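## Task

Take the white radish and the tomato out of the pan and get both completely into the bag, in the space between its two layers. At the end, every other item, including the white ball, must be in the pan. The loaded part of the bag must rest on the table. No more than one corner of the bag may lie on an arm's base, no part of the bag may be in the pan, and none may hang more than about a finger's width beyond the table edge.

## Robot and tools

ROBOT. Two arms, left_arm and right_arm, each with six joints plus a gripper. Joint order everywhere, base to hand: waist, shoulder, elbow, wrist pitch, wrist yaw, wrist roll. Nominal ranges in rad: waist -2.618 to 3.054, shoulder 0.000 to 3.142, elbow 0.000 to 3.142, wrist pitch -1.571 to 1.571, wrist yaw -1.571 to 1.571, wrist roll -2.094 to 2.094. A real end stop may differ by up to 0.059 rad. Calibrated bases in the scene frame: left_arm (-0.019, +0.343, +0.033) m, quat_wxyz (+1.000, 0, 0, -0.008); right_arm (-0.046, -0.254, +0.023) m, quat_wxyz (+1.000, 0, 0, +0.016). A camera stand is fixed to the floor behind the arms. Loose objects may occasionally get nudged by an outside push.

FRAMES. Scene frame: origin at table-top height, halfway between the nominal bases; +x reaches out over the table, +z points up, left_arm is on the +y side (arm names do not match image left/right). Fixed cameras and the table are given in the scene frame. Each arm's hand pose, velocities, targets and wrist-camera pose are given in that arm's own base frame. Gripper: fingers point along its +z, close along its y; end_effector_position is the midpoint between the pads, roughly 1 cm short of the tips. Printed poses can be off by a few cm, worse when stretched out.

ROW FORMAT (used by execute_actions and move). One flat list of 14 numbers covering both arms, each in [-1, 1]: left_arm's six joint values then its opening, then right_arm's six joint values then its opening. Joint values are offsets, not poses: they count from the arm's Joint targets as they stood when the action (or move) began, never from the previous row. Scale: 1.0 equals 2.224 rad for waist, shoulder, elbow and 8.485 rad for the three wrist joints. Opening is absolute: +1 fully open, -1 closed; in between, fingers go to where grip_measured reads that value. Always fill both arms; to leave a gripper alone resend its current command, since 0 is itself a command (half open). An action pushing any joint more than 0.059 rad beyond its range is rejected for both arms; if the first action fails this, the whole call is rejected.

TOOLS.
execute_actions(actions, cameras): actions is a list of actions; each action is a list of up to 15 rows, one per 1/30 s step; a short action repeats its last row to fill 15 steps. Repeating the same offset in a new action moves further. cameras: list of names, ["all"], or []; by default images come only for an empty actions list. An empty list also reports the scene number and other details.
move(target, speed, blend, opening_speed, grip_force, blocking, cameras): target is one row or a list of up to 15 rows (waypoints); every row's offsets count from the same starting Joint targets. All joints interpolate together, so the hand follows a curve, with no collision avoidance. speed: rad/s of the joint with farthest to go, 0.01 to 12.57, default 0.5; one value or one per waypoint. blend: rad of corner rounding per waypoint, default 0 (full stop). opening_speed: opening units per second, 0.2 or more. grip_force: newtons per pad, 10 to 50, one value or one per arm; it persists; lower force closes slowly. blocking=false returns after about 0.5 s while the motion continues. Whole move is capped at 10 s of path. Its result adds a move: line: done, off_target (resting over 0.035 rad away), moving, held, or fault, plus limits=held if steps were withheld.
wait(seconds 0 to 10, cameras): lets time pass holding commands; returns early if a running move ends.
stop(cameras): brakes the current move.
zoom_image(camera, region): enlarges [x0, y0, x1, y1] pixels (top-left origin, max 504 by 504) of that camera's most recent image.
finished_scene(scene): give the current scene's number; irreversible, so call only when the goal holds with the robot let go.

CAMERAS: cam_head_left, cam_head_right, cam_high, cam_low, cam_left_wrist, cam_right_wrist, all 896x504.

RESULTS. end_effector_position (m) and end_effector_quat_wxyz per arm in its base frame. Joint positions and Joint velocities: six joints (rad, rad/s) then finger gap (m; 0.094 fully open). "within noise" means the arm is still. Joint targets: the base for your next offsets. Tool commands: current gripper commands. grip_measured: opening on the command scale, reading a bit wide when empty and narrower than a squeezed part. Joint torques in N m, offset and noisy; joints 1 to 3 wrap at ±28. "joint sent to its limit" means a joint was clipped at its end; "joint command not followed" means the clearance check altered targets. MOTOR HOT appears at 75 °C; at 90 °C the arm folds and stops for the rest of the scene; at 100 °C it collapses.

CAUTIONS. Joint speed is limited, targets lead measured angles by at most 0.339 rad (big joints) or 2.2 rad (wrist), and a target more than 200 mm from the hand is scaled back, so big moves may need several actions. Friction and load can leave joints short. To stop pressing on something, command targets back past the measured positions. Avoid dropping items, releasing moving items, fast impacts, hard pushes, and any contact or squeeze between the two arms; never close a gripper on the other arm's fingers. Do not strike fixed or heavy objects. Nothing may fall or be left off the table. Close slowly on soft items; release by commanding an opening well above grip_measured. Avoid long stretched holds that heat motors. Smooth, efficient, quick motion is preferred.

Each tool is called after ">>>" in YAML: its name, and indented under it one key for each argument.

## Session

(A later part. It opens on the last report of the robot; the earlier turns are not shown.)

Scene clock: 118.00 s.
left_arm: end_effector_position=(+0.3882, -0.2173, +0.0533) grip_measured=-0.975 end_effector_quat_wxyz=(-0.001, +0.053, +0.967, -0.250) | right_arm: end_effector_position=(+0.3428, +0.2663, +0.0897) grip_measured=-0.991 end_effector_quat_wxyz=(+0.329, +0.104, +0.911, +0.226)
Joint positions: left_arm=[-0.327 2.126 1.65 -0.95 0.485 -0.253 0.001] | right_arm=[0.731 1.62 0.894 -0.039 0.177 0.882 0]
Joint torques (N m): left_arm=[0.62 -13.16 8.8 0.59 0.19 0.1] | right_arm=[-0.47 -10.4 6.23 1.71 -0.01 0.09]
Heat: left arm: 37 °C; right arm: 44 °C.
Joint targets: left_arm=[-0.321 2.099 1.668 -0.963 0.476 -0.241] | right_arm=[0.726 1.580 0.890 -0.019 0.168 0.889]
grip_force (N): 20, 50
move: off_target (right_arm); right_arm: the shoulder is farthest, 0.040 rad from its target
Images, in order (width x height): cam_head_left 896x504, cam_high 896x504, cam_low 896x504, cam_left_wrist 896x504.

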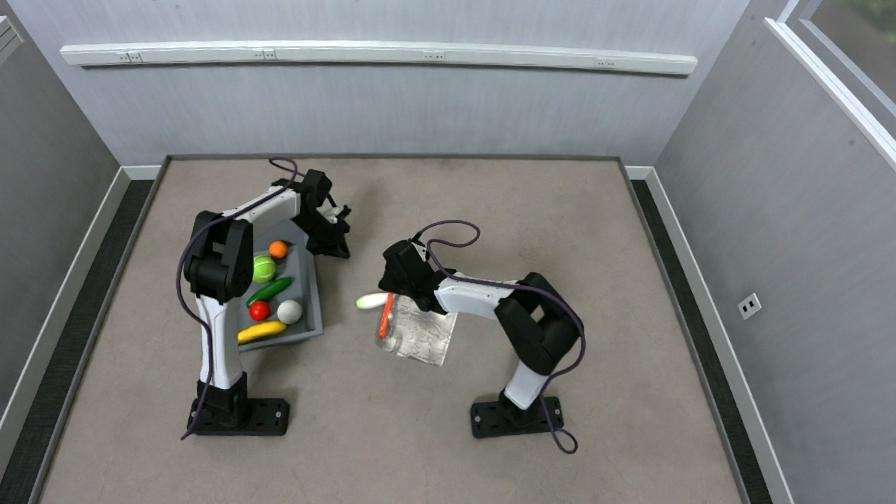

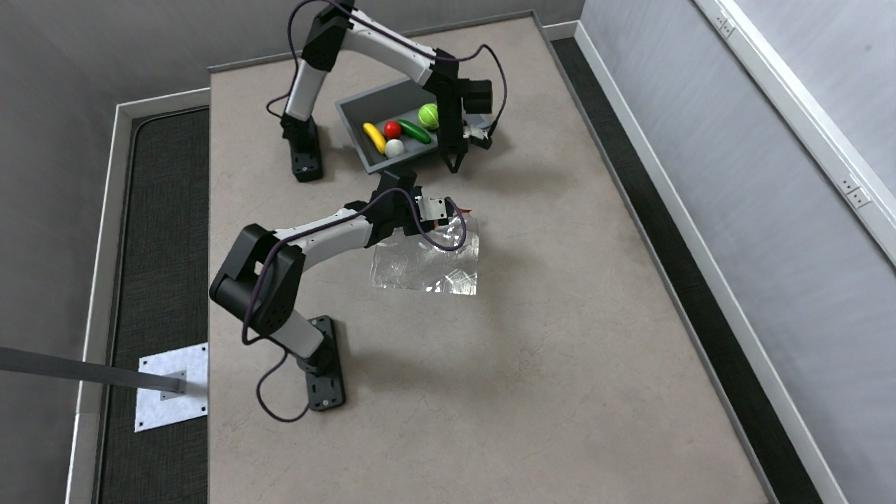

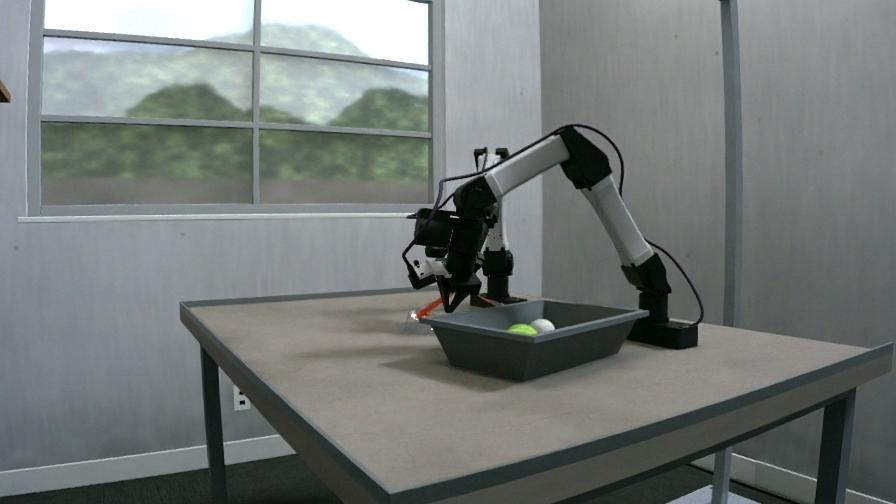

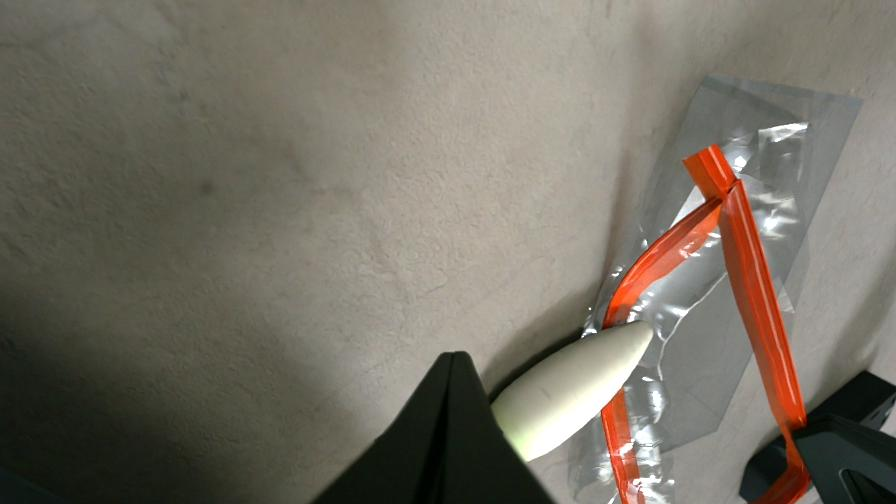

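>>> move:
  target: [0,-0.06,0.05,-0.012,0,0,-1,-0.1473,0.0832,0.0984,-0.0279,-0.0856,-0.088,-1]
  speed: 0.4
  cameras: ["cam_low","cam_high","cam_left_wrist","cam_right_wrist","cam_head_left"]

>>> zoom_image:
  camera: "cam_head_left"
  region: [300, 210, 480, 370]

>>> zoom_image:
  camera: "cam_low"
  region: [380, 200, 560, 360]

Scene clock: 123.03 s.
left_arm: end_effector_position=(+0.3949, -0.2196, +0.1359) grip_measured=-0.975 end_effector_quat_wxyz=(+0.063, +0.069, +0.959, -0.267) | right_arm: end_effector_position=(+0.3601, +0.2512, +0.0892) grip_measured=-0.991 end_effector_quat_wxyz=(+0.222, -0.199, +0.896, +0.329)
Joint positions: left_arm=[-0.327 1.996 1.758 -1.051 0.485 -0.253 0.001] | right_arm=[0.402 1.751 1.079 -0.258 -0.546 0.151 0]
Joint torques (N m): left_arm=[0.62 -12.67 9.55 0.88 0.18 0.1] | right_arm=[-0.32 -6.76 9.35 1.34 -0.36 -0.08]
Heat: left arm: 38 °C; right arm: 44 °C.
Joint targets: left_arm=[-0.321 1.966 1.779 -1.065 0.476 -0.241] | right_arm=[0.398 1.765 1.109 -0.256 -0.558 0.142]
grip_force (N): 20, 50
move: done
Images, in order (width x height): cam_head_left 896x504, cam_high 896x504, cam_low 896x504, cam_left_wrist 896x504, cam_right_wrist 896x504.

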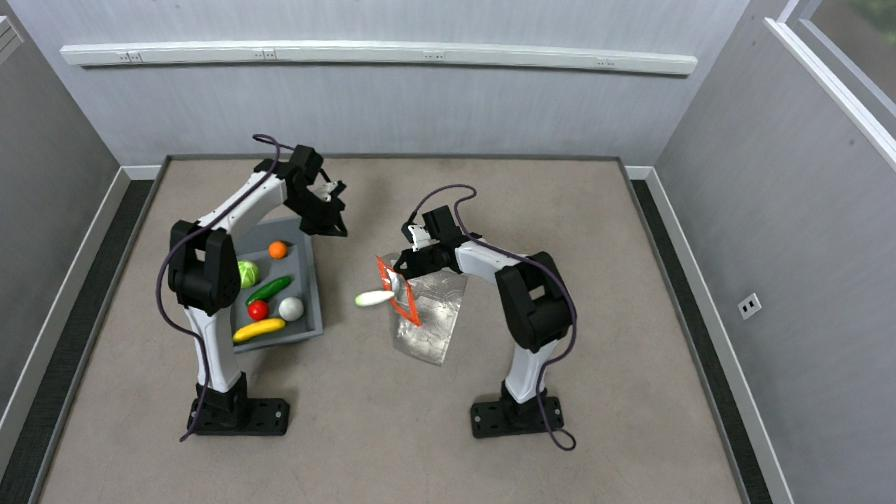

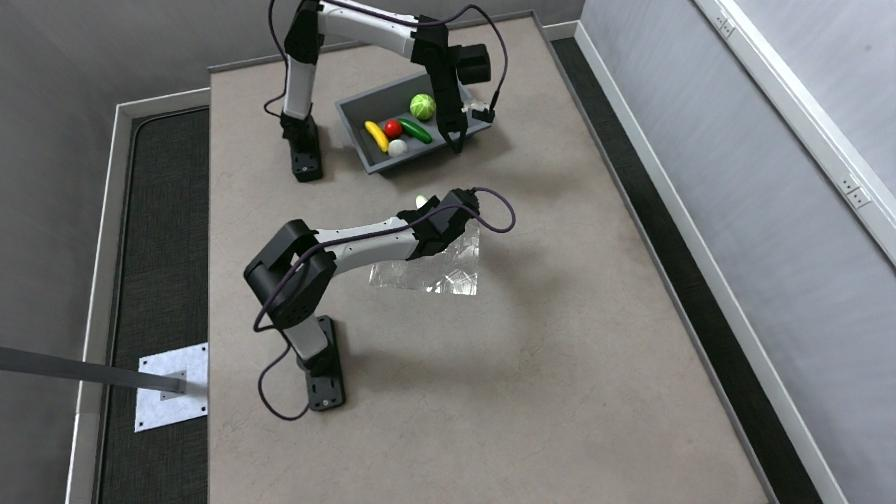

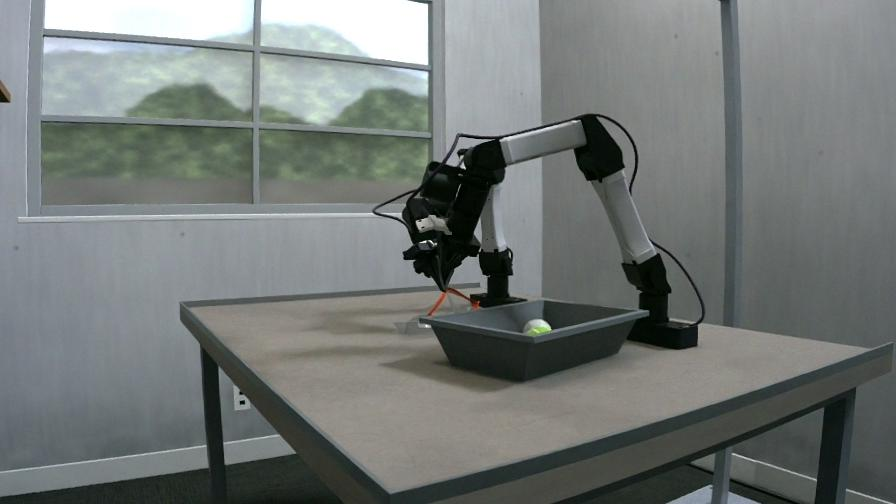

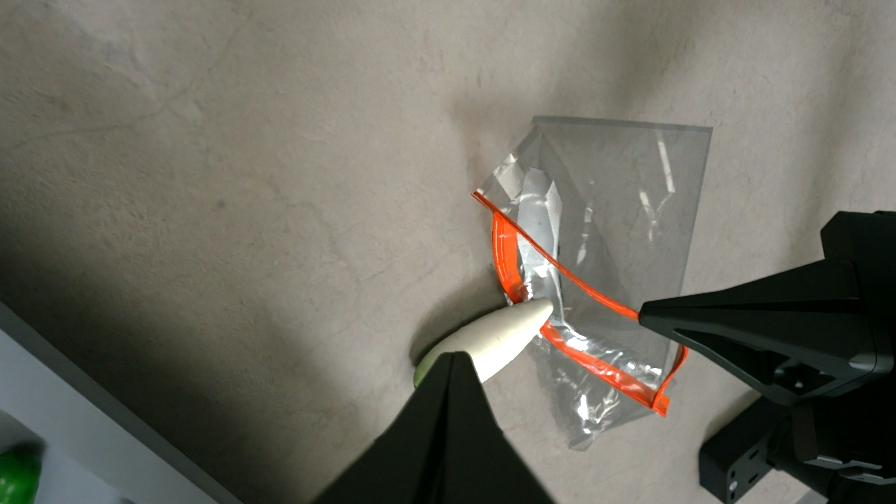

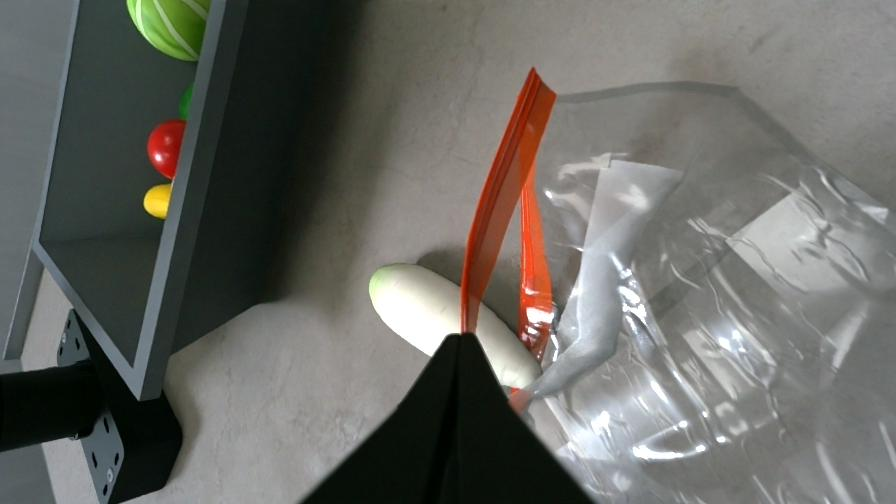

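Scaled by 2.800 from the camera's 896x504 image, which has a finer 1280x720 frame.

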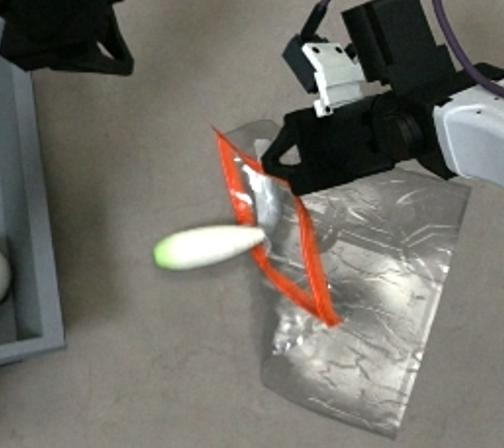

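Scaled by 2.800 from the camera's 896x504 image, which has a finer 1280x720 frame.

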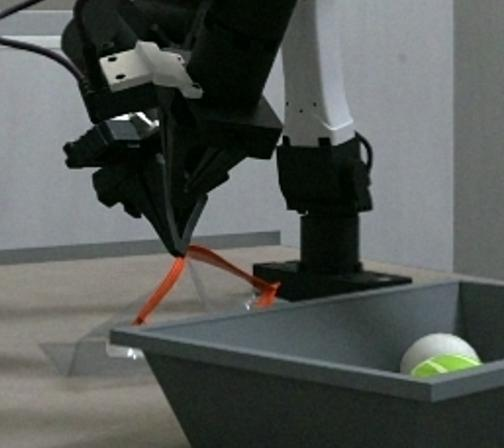

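>>> move:
  target:
    - [-0.0465,-0.1069,-0.2449,0.0247,-0.0118,0.2411,-1,-0.0154,0.0238,0.0428,-0.0062,-0.0025,-0.0038,-1]
    - [-0.0465,-0.0512,-0.3313,0.062,-0.0118,0.2411,-1,-0.0154,0.0238,0.0428,-0.0062,-0.0025,-0.0038,-1]
  speed: [0.8,0.3]
  cameras: ["cam_low","cam_high","cam_left_wrist","cam_right_wrist","cam_head_left"]

>>> zoom_image:
  camera: "cam_head_left"
  region: [300, 210, 480, 370]

>>> zoom_image:
  camera: "cam_low"
  region: [380, 200, 640, 400]

Scene clock: 130.40 s.
left_arm: end_effector_position=(+0.3050, -0.2104, +0.0128) grip_measured=-0.975 end_effector_quat_wxyz=(+0.219, +0.882, +0.411, -0.070) | right_arm: end_effector_position=(+0.3805, +0.2481, +0.0966) grip_measured=-0.991 end_effector_quat_wxyz=(+0.225, -0.201, +0.894, +0.330)
Joint positions: left_arm=[-0.424 1.832 1.056 -0.54 0.392 1.794 0.001] | right_arm=[0.371 1.803 1.174 -0.311 -0.567 0.118 0]
Joint torques (N m): left_arm=[0.12 -6.46 5.08 0.87 0.13 0.03] | right_arm=[-0.61 -7.21 9.44 1.3 -0.37 -0.08]
Heat: left arm: 39 °C; right arm: 42 °C.
Joint targets: left_arm=[-0.425 1.851 1.042 -0.539 0.376 1.805] | right_arm=[0.364 1.818 1.205 -0.308 -0.579 0.110]
grip_force (N): 20, 50
move: done
Images, in order (width x height): cam_head_left 896x504, cam_high 896x504, cam_low 896x504, cam_left_wrist 896x504, cam_right_wrist 896x504.

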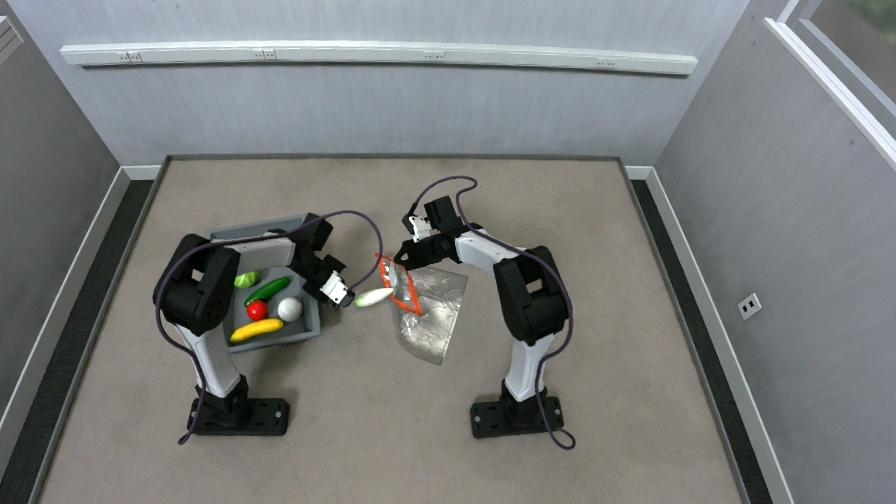

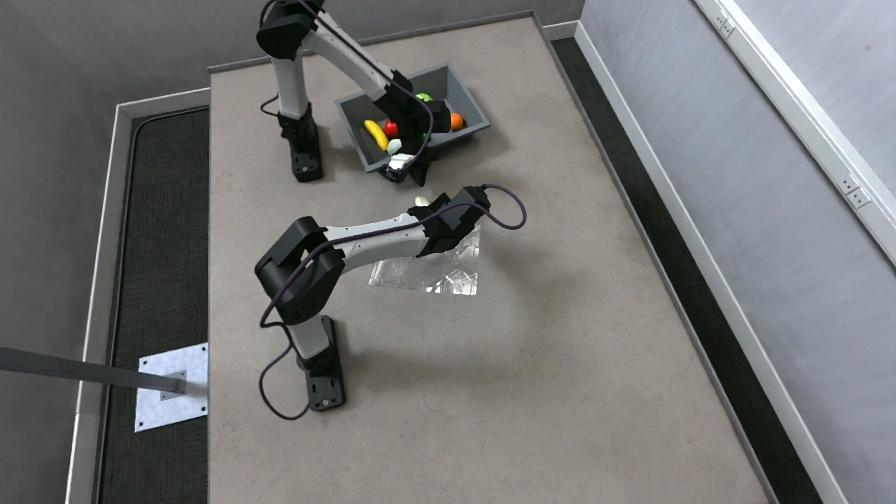

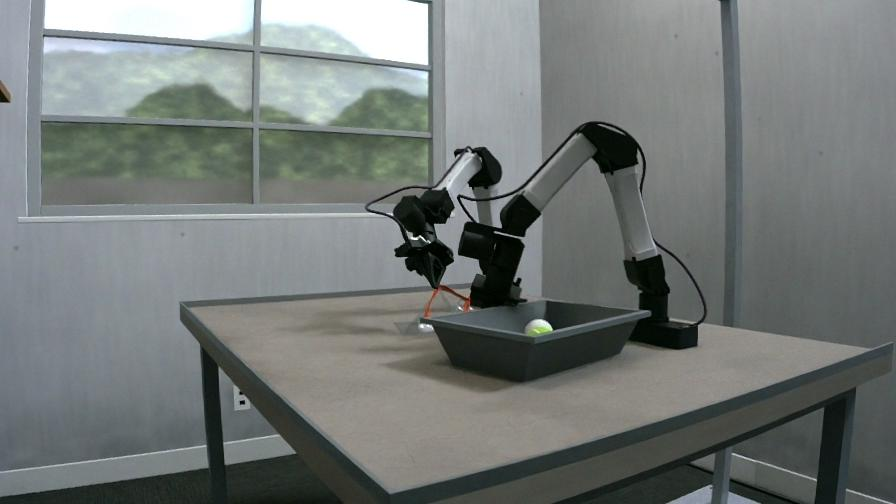

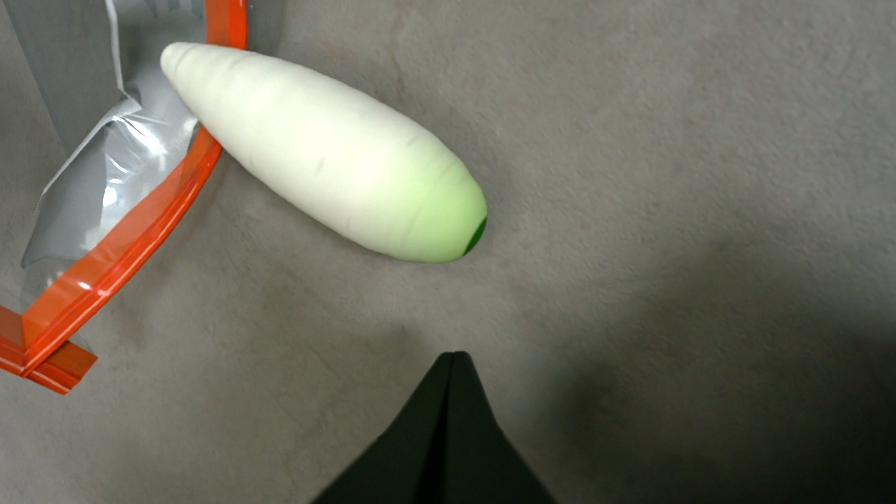

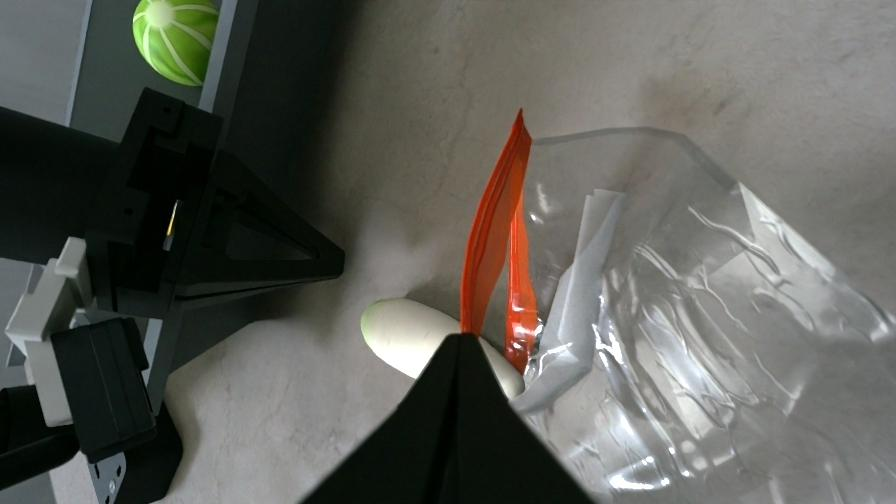

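Scaled by 2.800 from the camera's 896x504 image, which has a finer 1280x720 frame.

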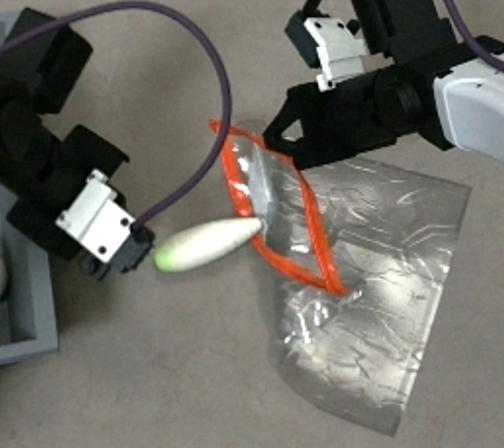

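Scaled by 1.938 from the camera's 896x504 image, which has a finer 1280x720 frame.

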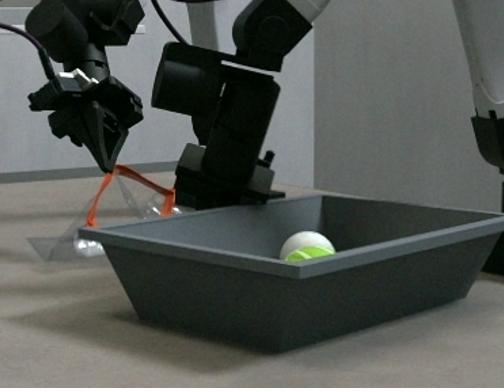

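>>> move:
  target:
    - [0,0.0211,-0.0152,0.0094,0,0,-1,0,0,0,0,0,0,-1]
    - [-0.0717,0.0757,0.0637,0.0098,-0.0047,-0.0196,-1,0,0,0,0,0,0,-1]
  speed: [0.3,0.2]
  blend: 0.01
  cameras: ["cam_low","cam_left_wrist","cam_right_wrist","cam_head_left"]

>>> zoom_image:
  camera: "cam_head_left"
  region: [300, 210, 480, 370]

Scene clock: 133.30 s.
left_arm: end_effector_position=(+0.3058, -0.2739, -0.0142) grip_measured=-0.976 end_effector_quat_wxyz=(+0.210, +0.887, +0.404, -0.079) | right_arm: end_effector_position=(+0.3805, +0.2481, +0.0966) grip_measured=-0.991 end_effector_quat_wxyz=(+0.225, -0.201, +0.894, +0.330)
Joint positions: left_arm=[-0.583 1.999 1.168 -0.454 0.355 1.652 0.001] | right_arm=[0.371 1.803 1.174 -0.311 -0.567 0.118 0]
Joint torques (N m): left_arm=[0.09 -7.72 7.88 0.92 0.09 -0.15] | right_arm=[-0.61 -7.21 9.44 1.3 -0.36 -0.08]
Heat: left arm: 38 °C; right arm: 42 °C.
Joint targets: left_arm=[-0.584 2.020 1.184 -0.456 0.336 1.638] | right_arm=[0.364 1.818 1.205 -0.308 -0.579 0.110]
grip_force (N): 20, 50
move: done
Images, in order (width x height): cam_head_left 896x504, cam_low 896x504, cam_left_wrist 896x504, cam_right_wrist 896x504.

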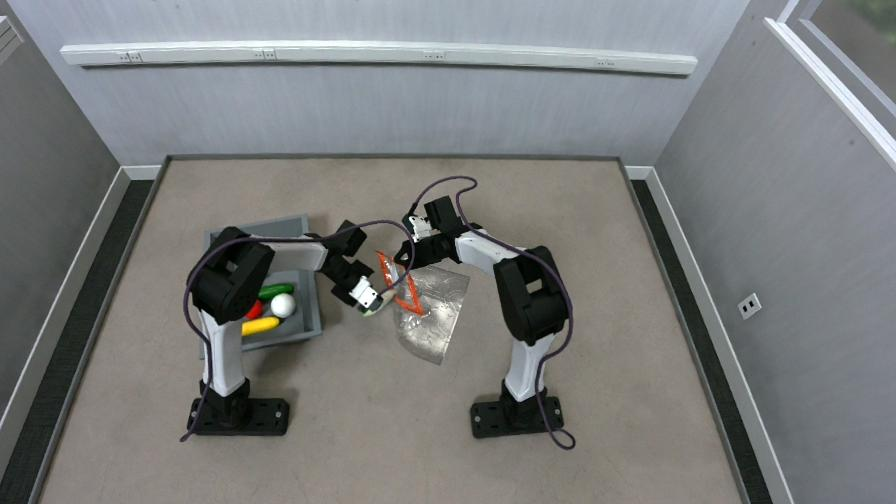

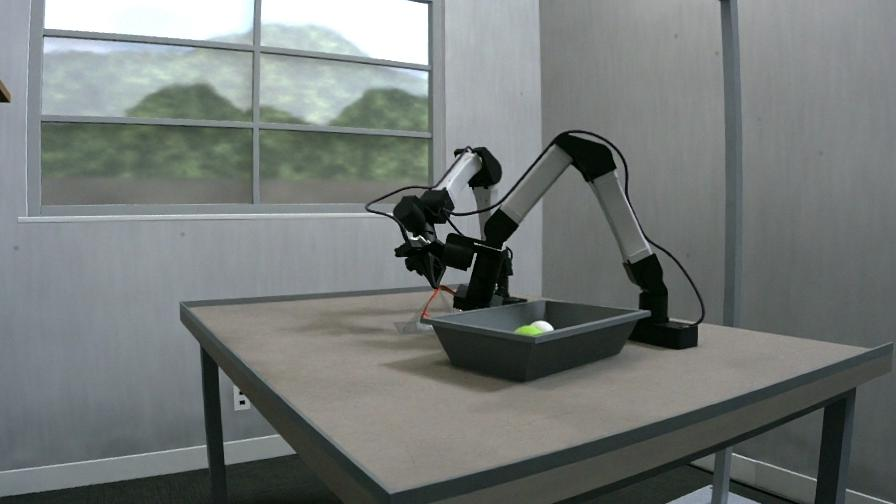

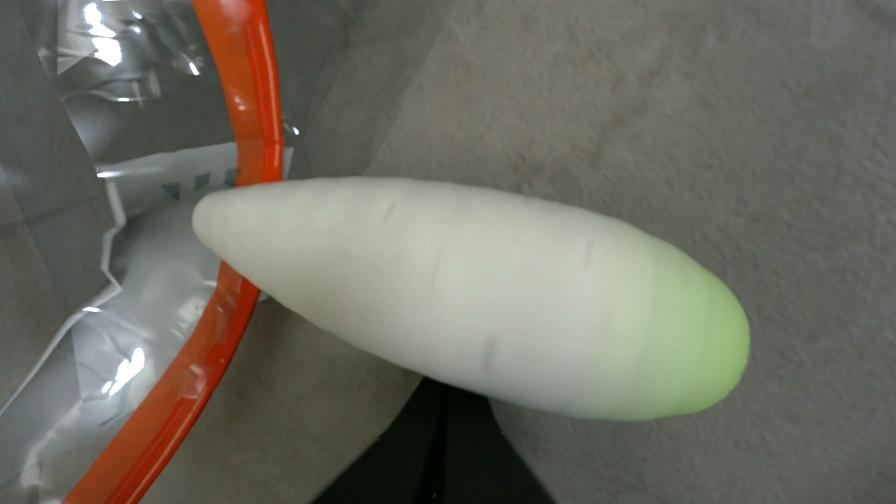

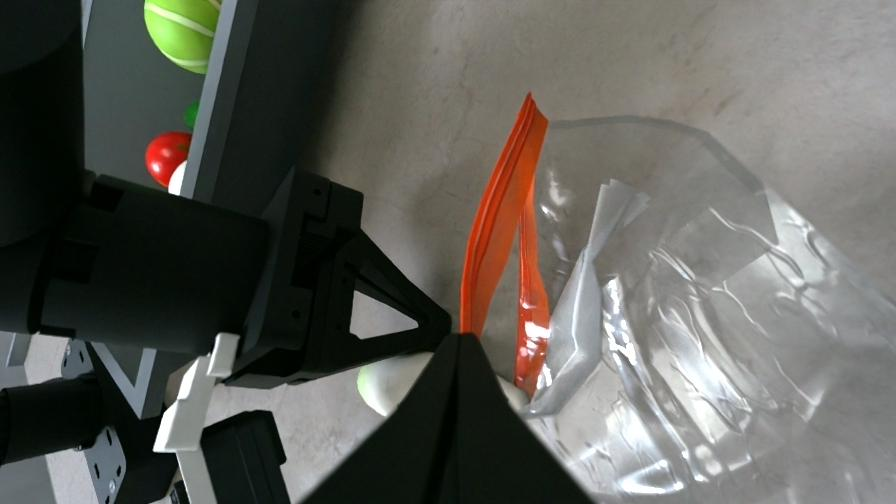

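Scaled by 2.800 from the camera's 896x504 image, which has a finer 1280x720 frame.

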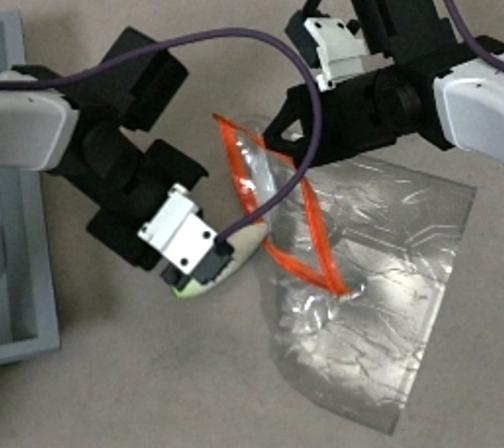

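>>> move:
  target:
    - [0,-0.06,0.05,-0.012,0,0,-1,0,0,0,0,0,0,-1]
    - [-0.0735,-0.1692,-0.067,-0.0084,-0.0352,-0.1836,0.2,0,0,0,0,0,0,-1]
  speed: [0.5,0.9]
  blend: [0.05,0]
  cameras: ["cam_left_wrist","cam_right_wrist","cam_head_left"]

>>> zoom_image:
  camera: "cam_head_left"
  region: [300, 210, 480, 370]

Scene clock: 138.67 s.
left_arm: end_effector_position=(+0.2738, -0.2633, +0.0556) grip_measured=+0.198 end_effector_quat_wxyz=(+0.187, +0.402, +0.892, -0.090) | right_arm: end_effector_position=(+0.3805, +0.2481, +0.0966) grip_measured=-0.991 end_effector_quat_wxyz=(+0.225, -0.201, +0.894, +0.330)
Joint positions: left_arm=[-0.741 1.669 1.047 -0.535 0.054 0.093 0.056] | right_arm=[0.371 1.803 1.174 -0.311 -0.567 0.118 0]
Joint torques (N m): left_arm=[-0.27 -9.26 6.15 1.42 -0.11 -0.15] | right_arm=[-0.61 -7.2 9.46 1.3 -0.36 -0.08]
Heat: left arm: 38 °C; right arm: 41 °C.
Joint targets: left_arm=[-0.748 1.644 1.035 -0.527 0.038 0.081] | right_arm=[0.364 1.818 1.205 -0.308 -0.579 0.110]
grip_force (N): 20, 50
move: done
Images, in order (width x height): cam_head_left 896x504, cam_left_wrist 896x504, cam_right_wrist 896x504.

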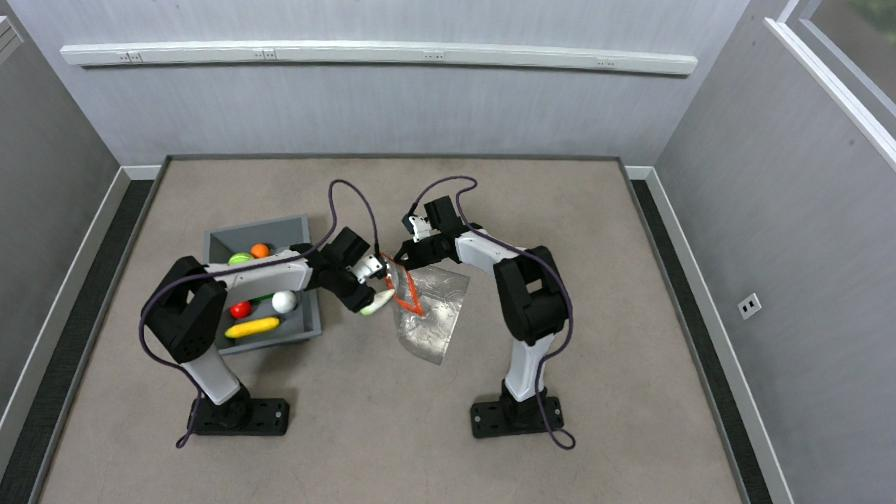

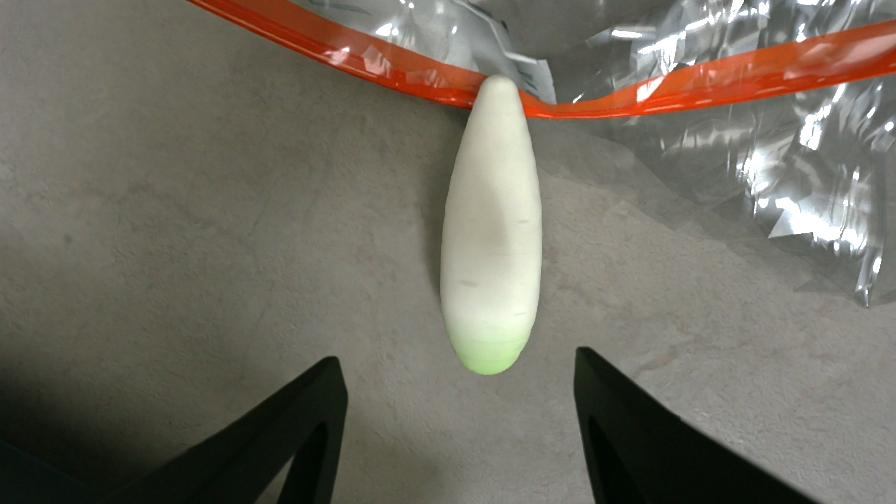

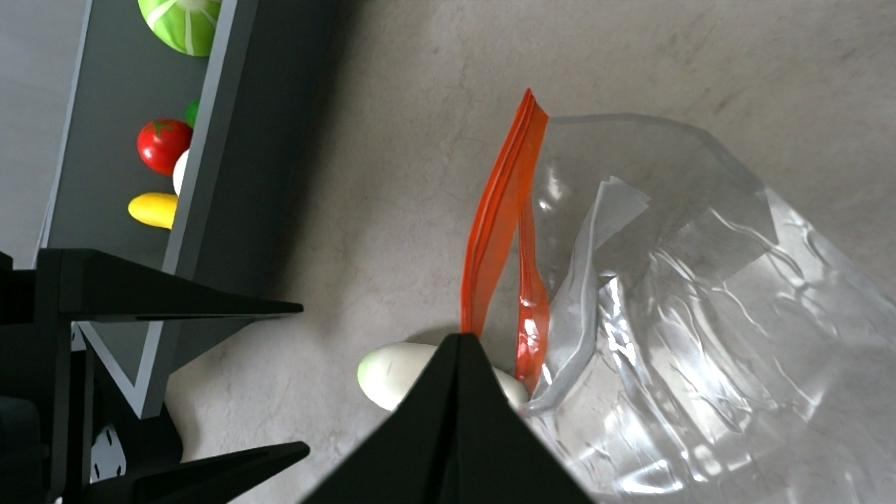

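Scaled by 2.800 from the camera's 896x504 image, which has a finer 1280x720 frame.

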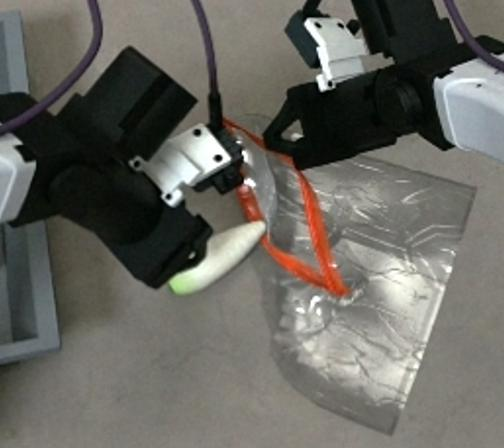

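>>> move:
  target:
    - [-0.0036,0.063,-0.07,0.0348,0,0,0.2,0,0,0,0,0,0,-1]
    - [-0.0036,0.063,-0.07,0.0348,0,0,-0.7,0,0,0,0,0,0,-1]
  speed: 0.4
  opening_speed: 0.7
  cameras: ["cam_left_wrist"]

Scene clock: 143.00 s.
left_arm: end_effector_position=(+0.2733, -0.2666, -0.0021) grip_measured=-0.362 end_effector_quat_wxyz=(+0.203, +0.404, +0.887, -0.096) | right_arm: end_effector_position=(+0.3805, +0.2481, +0.0966) grip_measured=-0.991 end_effector_quat_wxyz=(+0.225, -0.201, +0.894, +0.330)
Joint positions: left_arm=[-0.749 1.77 0.887 -0.239 0.052 0.093 0.03] | right_arm=[0.371 1.803 1.174 -0.311 -0.567 0.118 0]
Joint torques (N m): left_arm=[-0.28 -6.54 5.74 1.48 -0.09 -0.17] | right_arm=[-0.59 -7.2 9.44 1.3 -0.36 -0.08]
Heat: left arm: 37 °C; right arm: 40 °C.
Joint targets: left_arm=[-0.756 1.783 0.879 -0.232 0.037 0.081] | right_arm=[0.364 1.818 1.205 -0.308 -0.579 0.110]
grip_force (N): 20, 50
move: done
Images, in order (width x height): cam_left_wrist 896x504.

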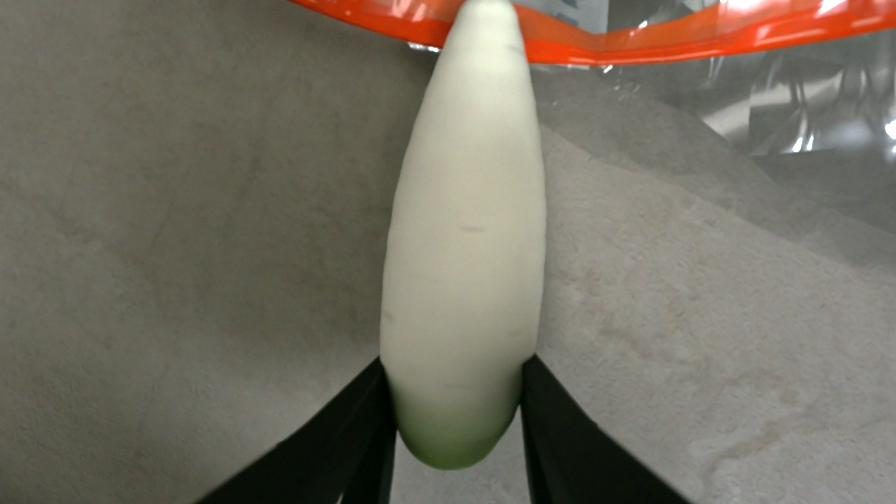

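>>> move:
  target:
    - [0,-0.0164,0.0124,-0.0075,0,0,-0.7,-0.042,-0.0121,0.0595,-0.0251,-0.0064,-0.0108,-1]
  speed: 0.3
  cameras: ["cam_left_wrist","cam_right_wrist","cam_head_left","cam_low"]

>>> zoom_image:
  camera: "cam_head_left"
  region: [300, 210, 480, 370]

>>> zoom_image:
  camera: "cam_low"
  region: [380, 200, 640, 400]

Scene clock: 146.17 s.
left_arm: end_effector_position=(+0.2715, -0.2650, -0.0025) grip_measured=-0.370 end_effector_quat_wxyz=(+0.196, +0.404, +0.889, -0.093) | right_arm: end_effector_position=(+0.3943, +0.2163, +0.1236) grip_measured=-0.991 end_effector_quat_wxyz=(+0.213, -0.196, +0.899, +0.330)
Joint positions: left_arm=[-0.749 1.77 0.893 -0.26 0.052 0.093 0.03] | right_arm=[0.275 1.803 1.308 -0.522 -0.621 0.027 0]
Joint torques (N m): left_arm=[-0.31 -9.35 7.88 0.97 -0.1 -0.15] | right_arm=[-0.38 -9.7 9.43 1.17 -0.38 -0.1]
Heat: left arm: 37 °C; right arm: 40 °C.
Joint targets: left_arm=[-0.756 1.747 0.907 -0.295 0.037 0.081] | right_arm=[0.270 1.791 1.337 -0.522 -0.634 0.018]
grip_force (N): 20, 50
move: off_target (left_arm); left_arm: the wrist pitch is farthest, 0.036 rad from its target
Images, in order (width x height): cam_head_left 896x504, cam_low 896x504, cam_left_wrist 896x504, cam_right_wrist 896x504.

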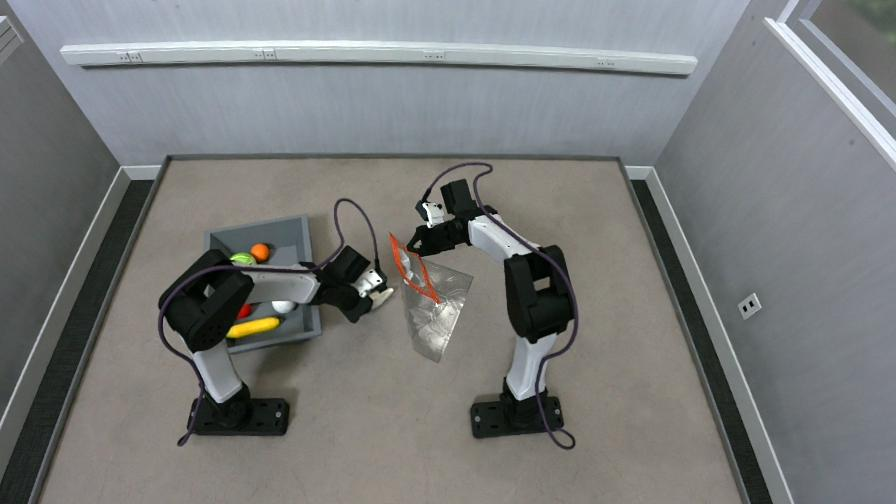

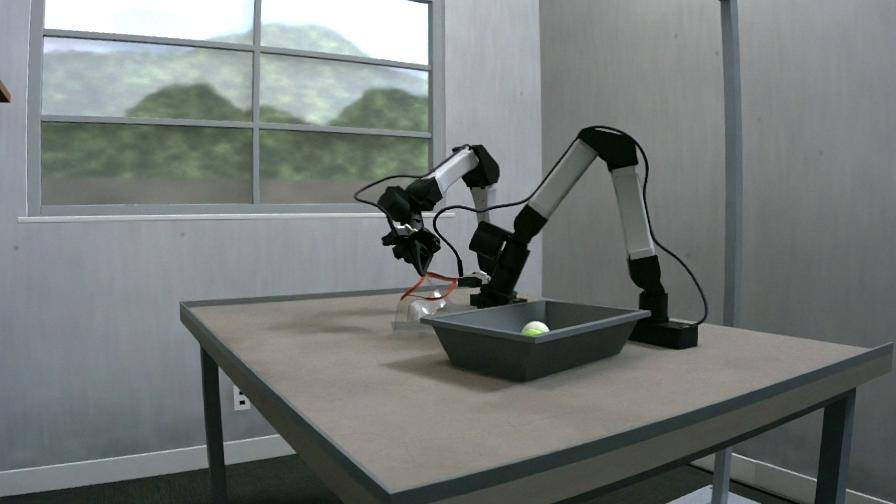

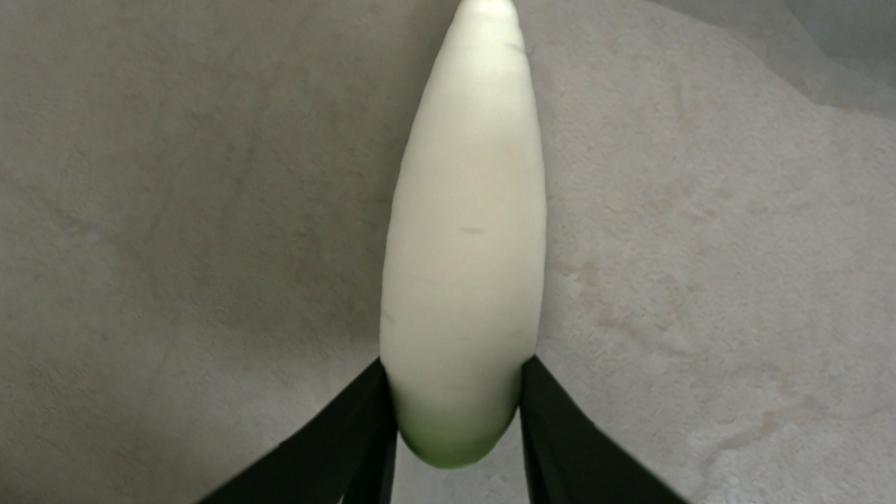

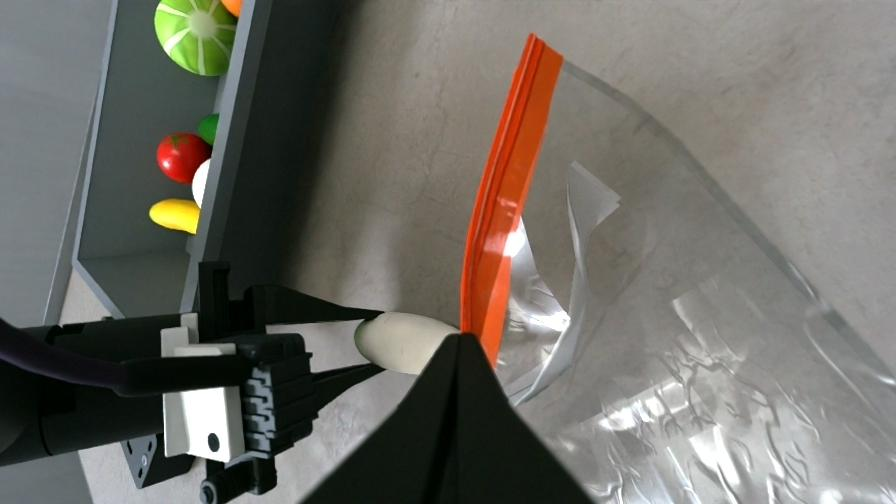

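Scaled by 2.800 from the camera's 896x504 image, which has a finer 1280x720 frame.

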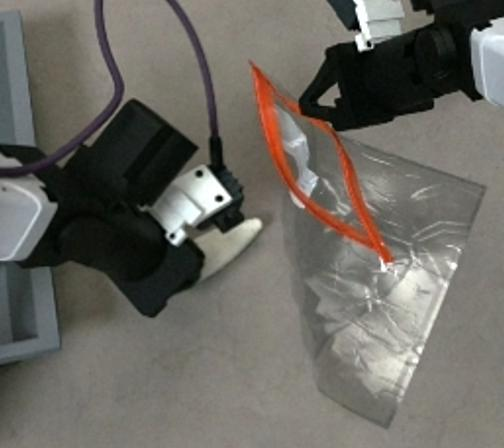

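Scaled by 1.938 from the camera's 896x504 image, which has a finer 1280x720 frame.

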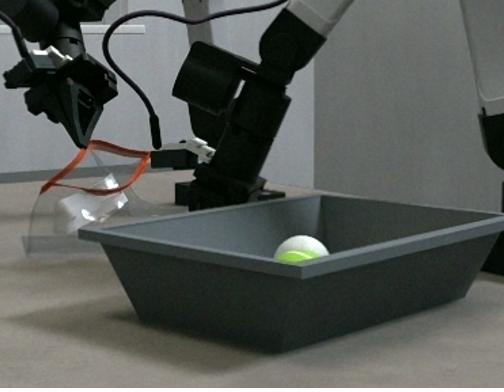

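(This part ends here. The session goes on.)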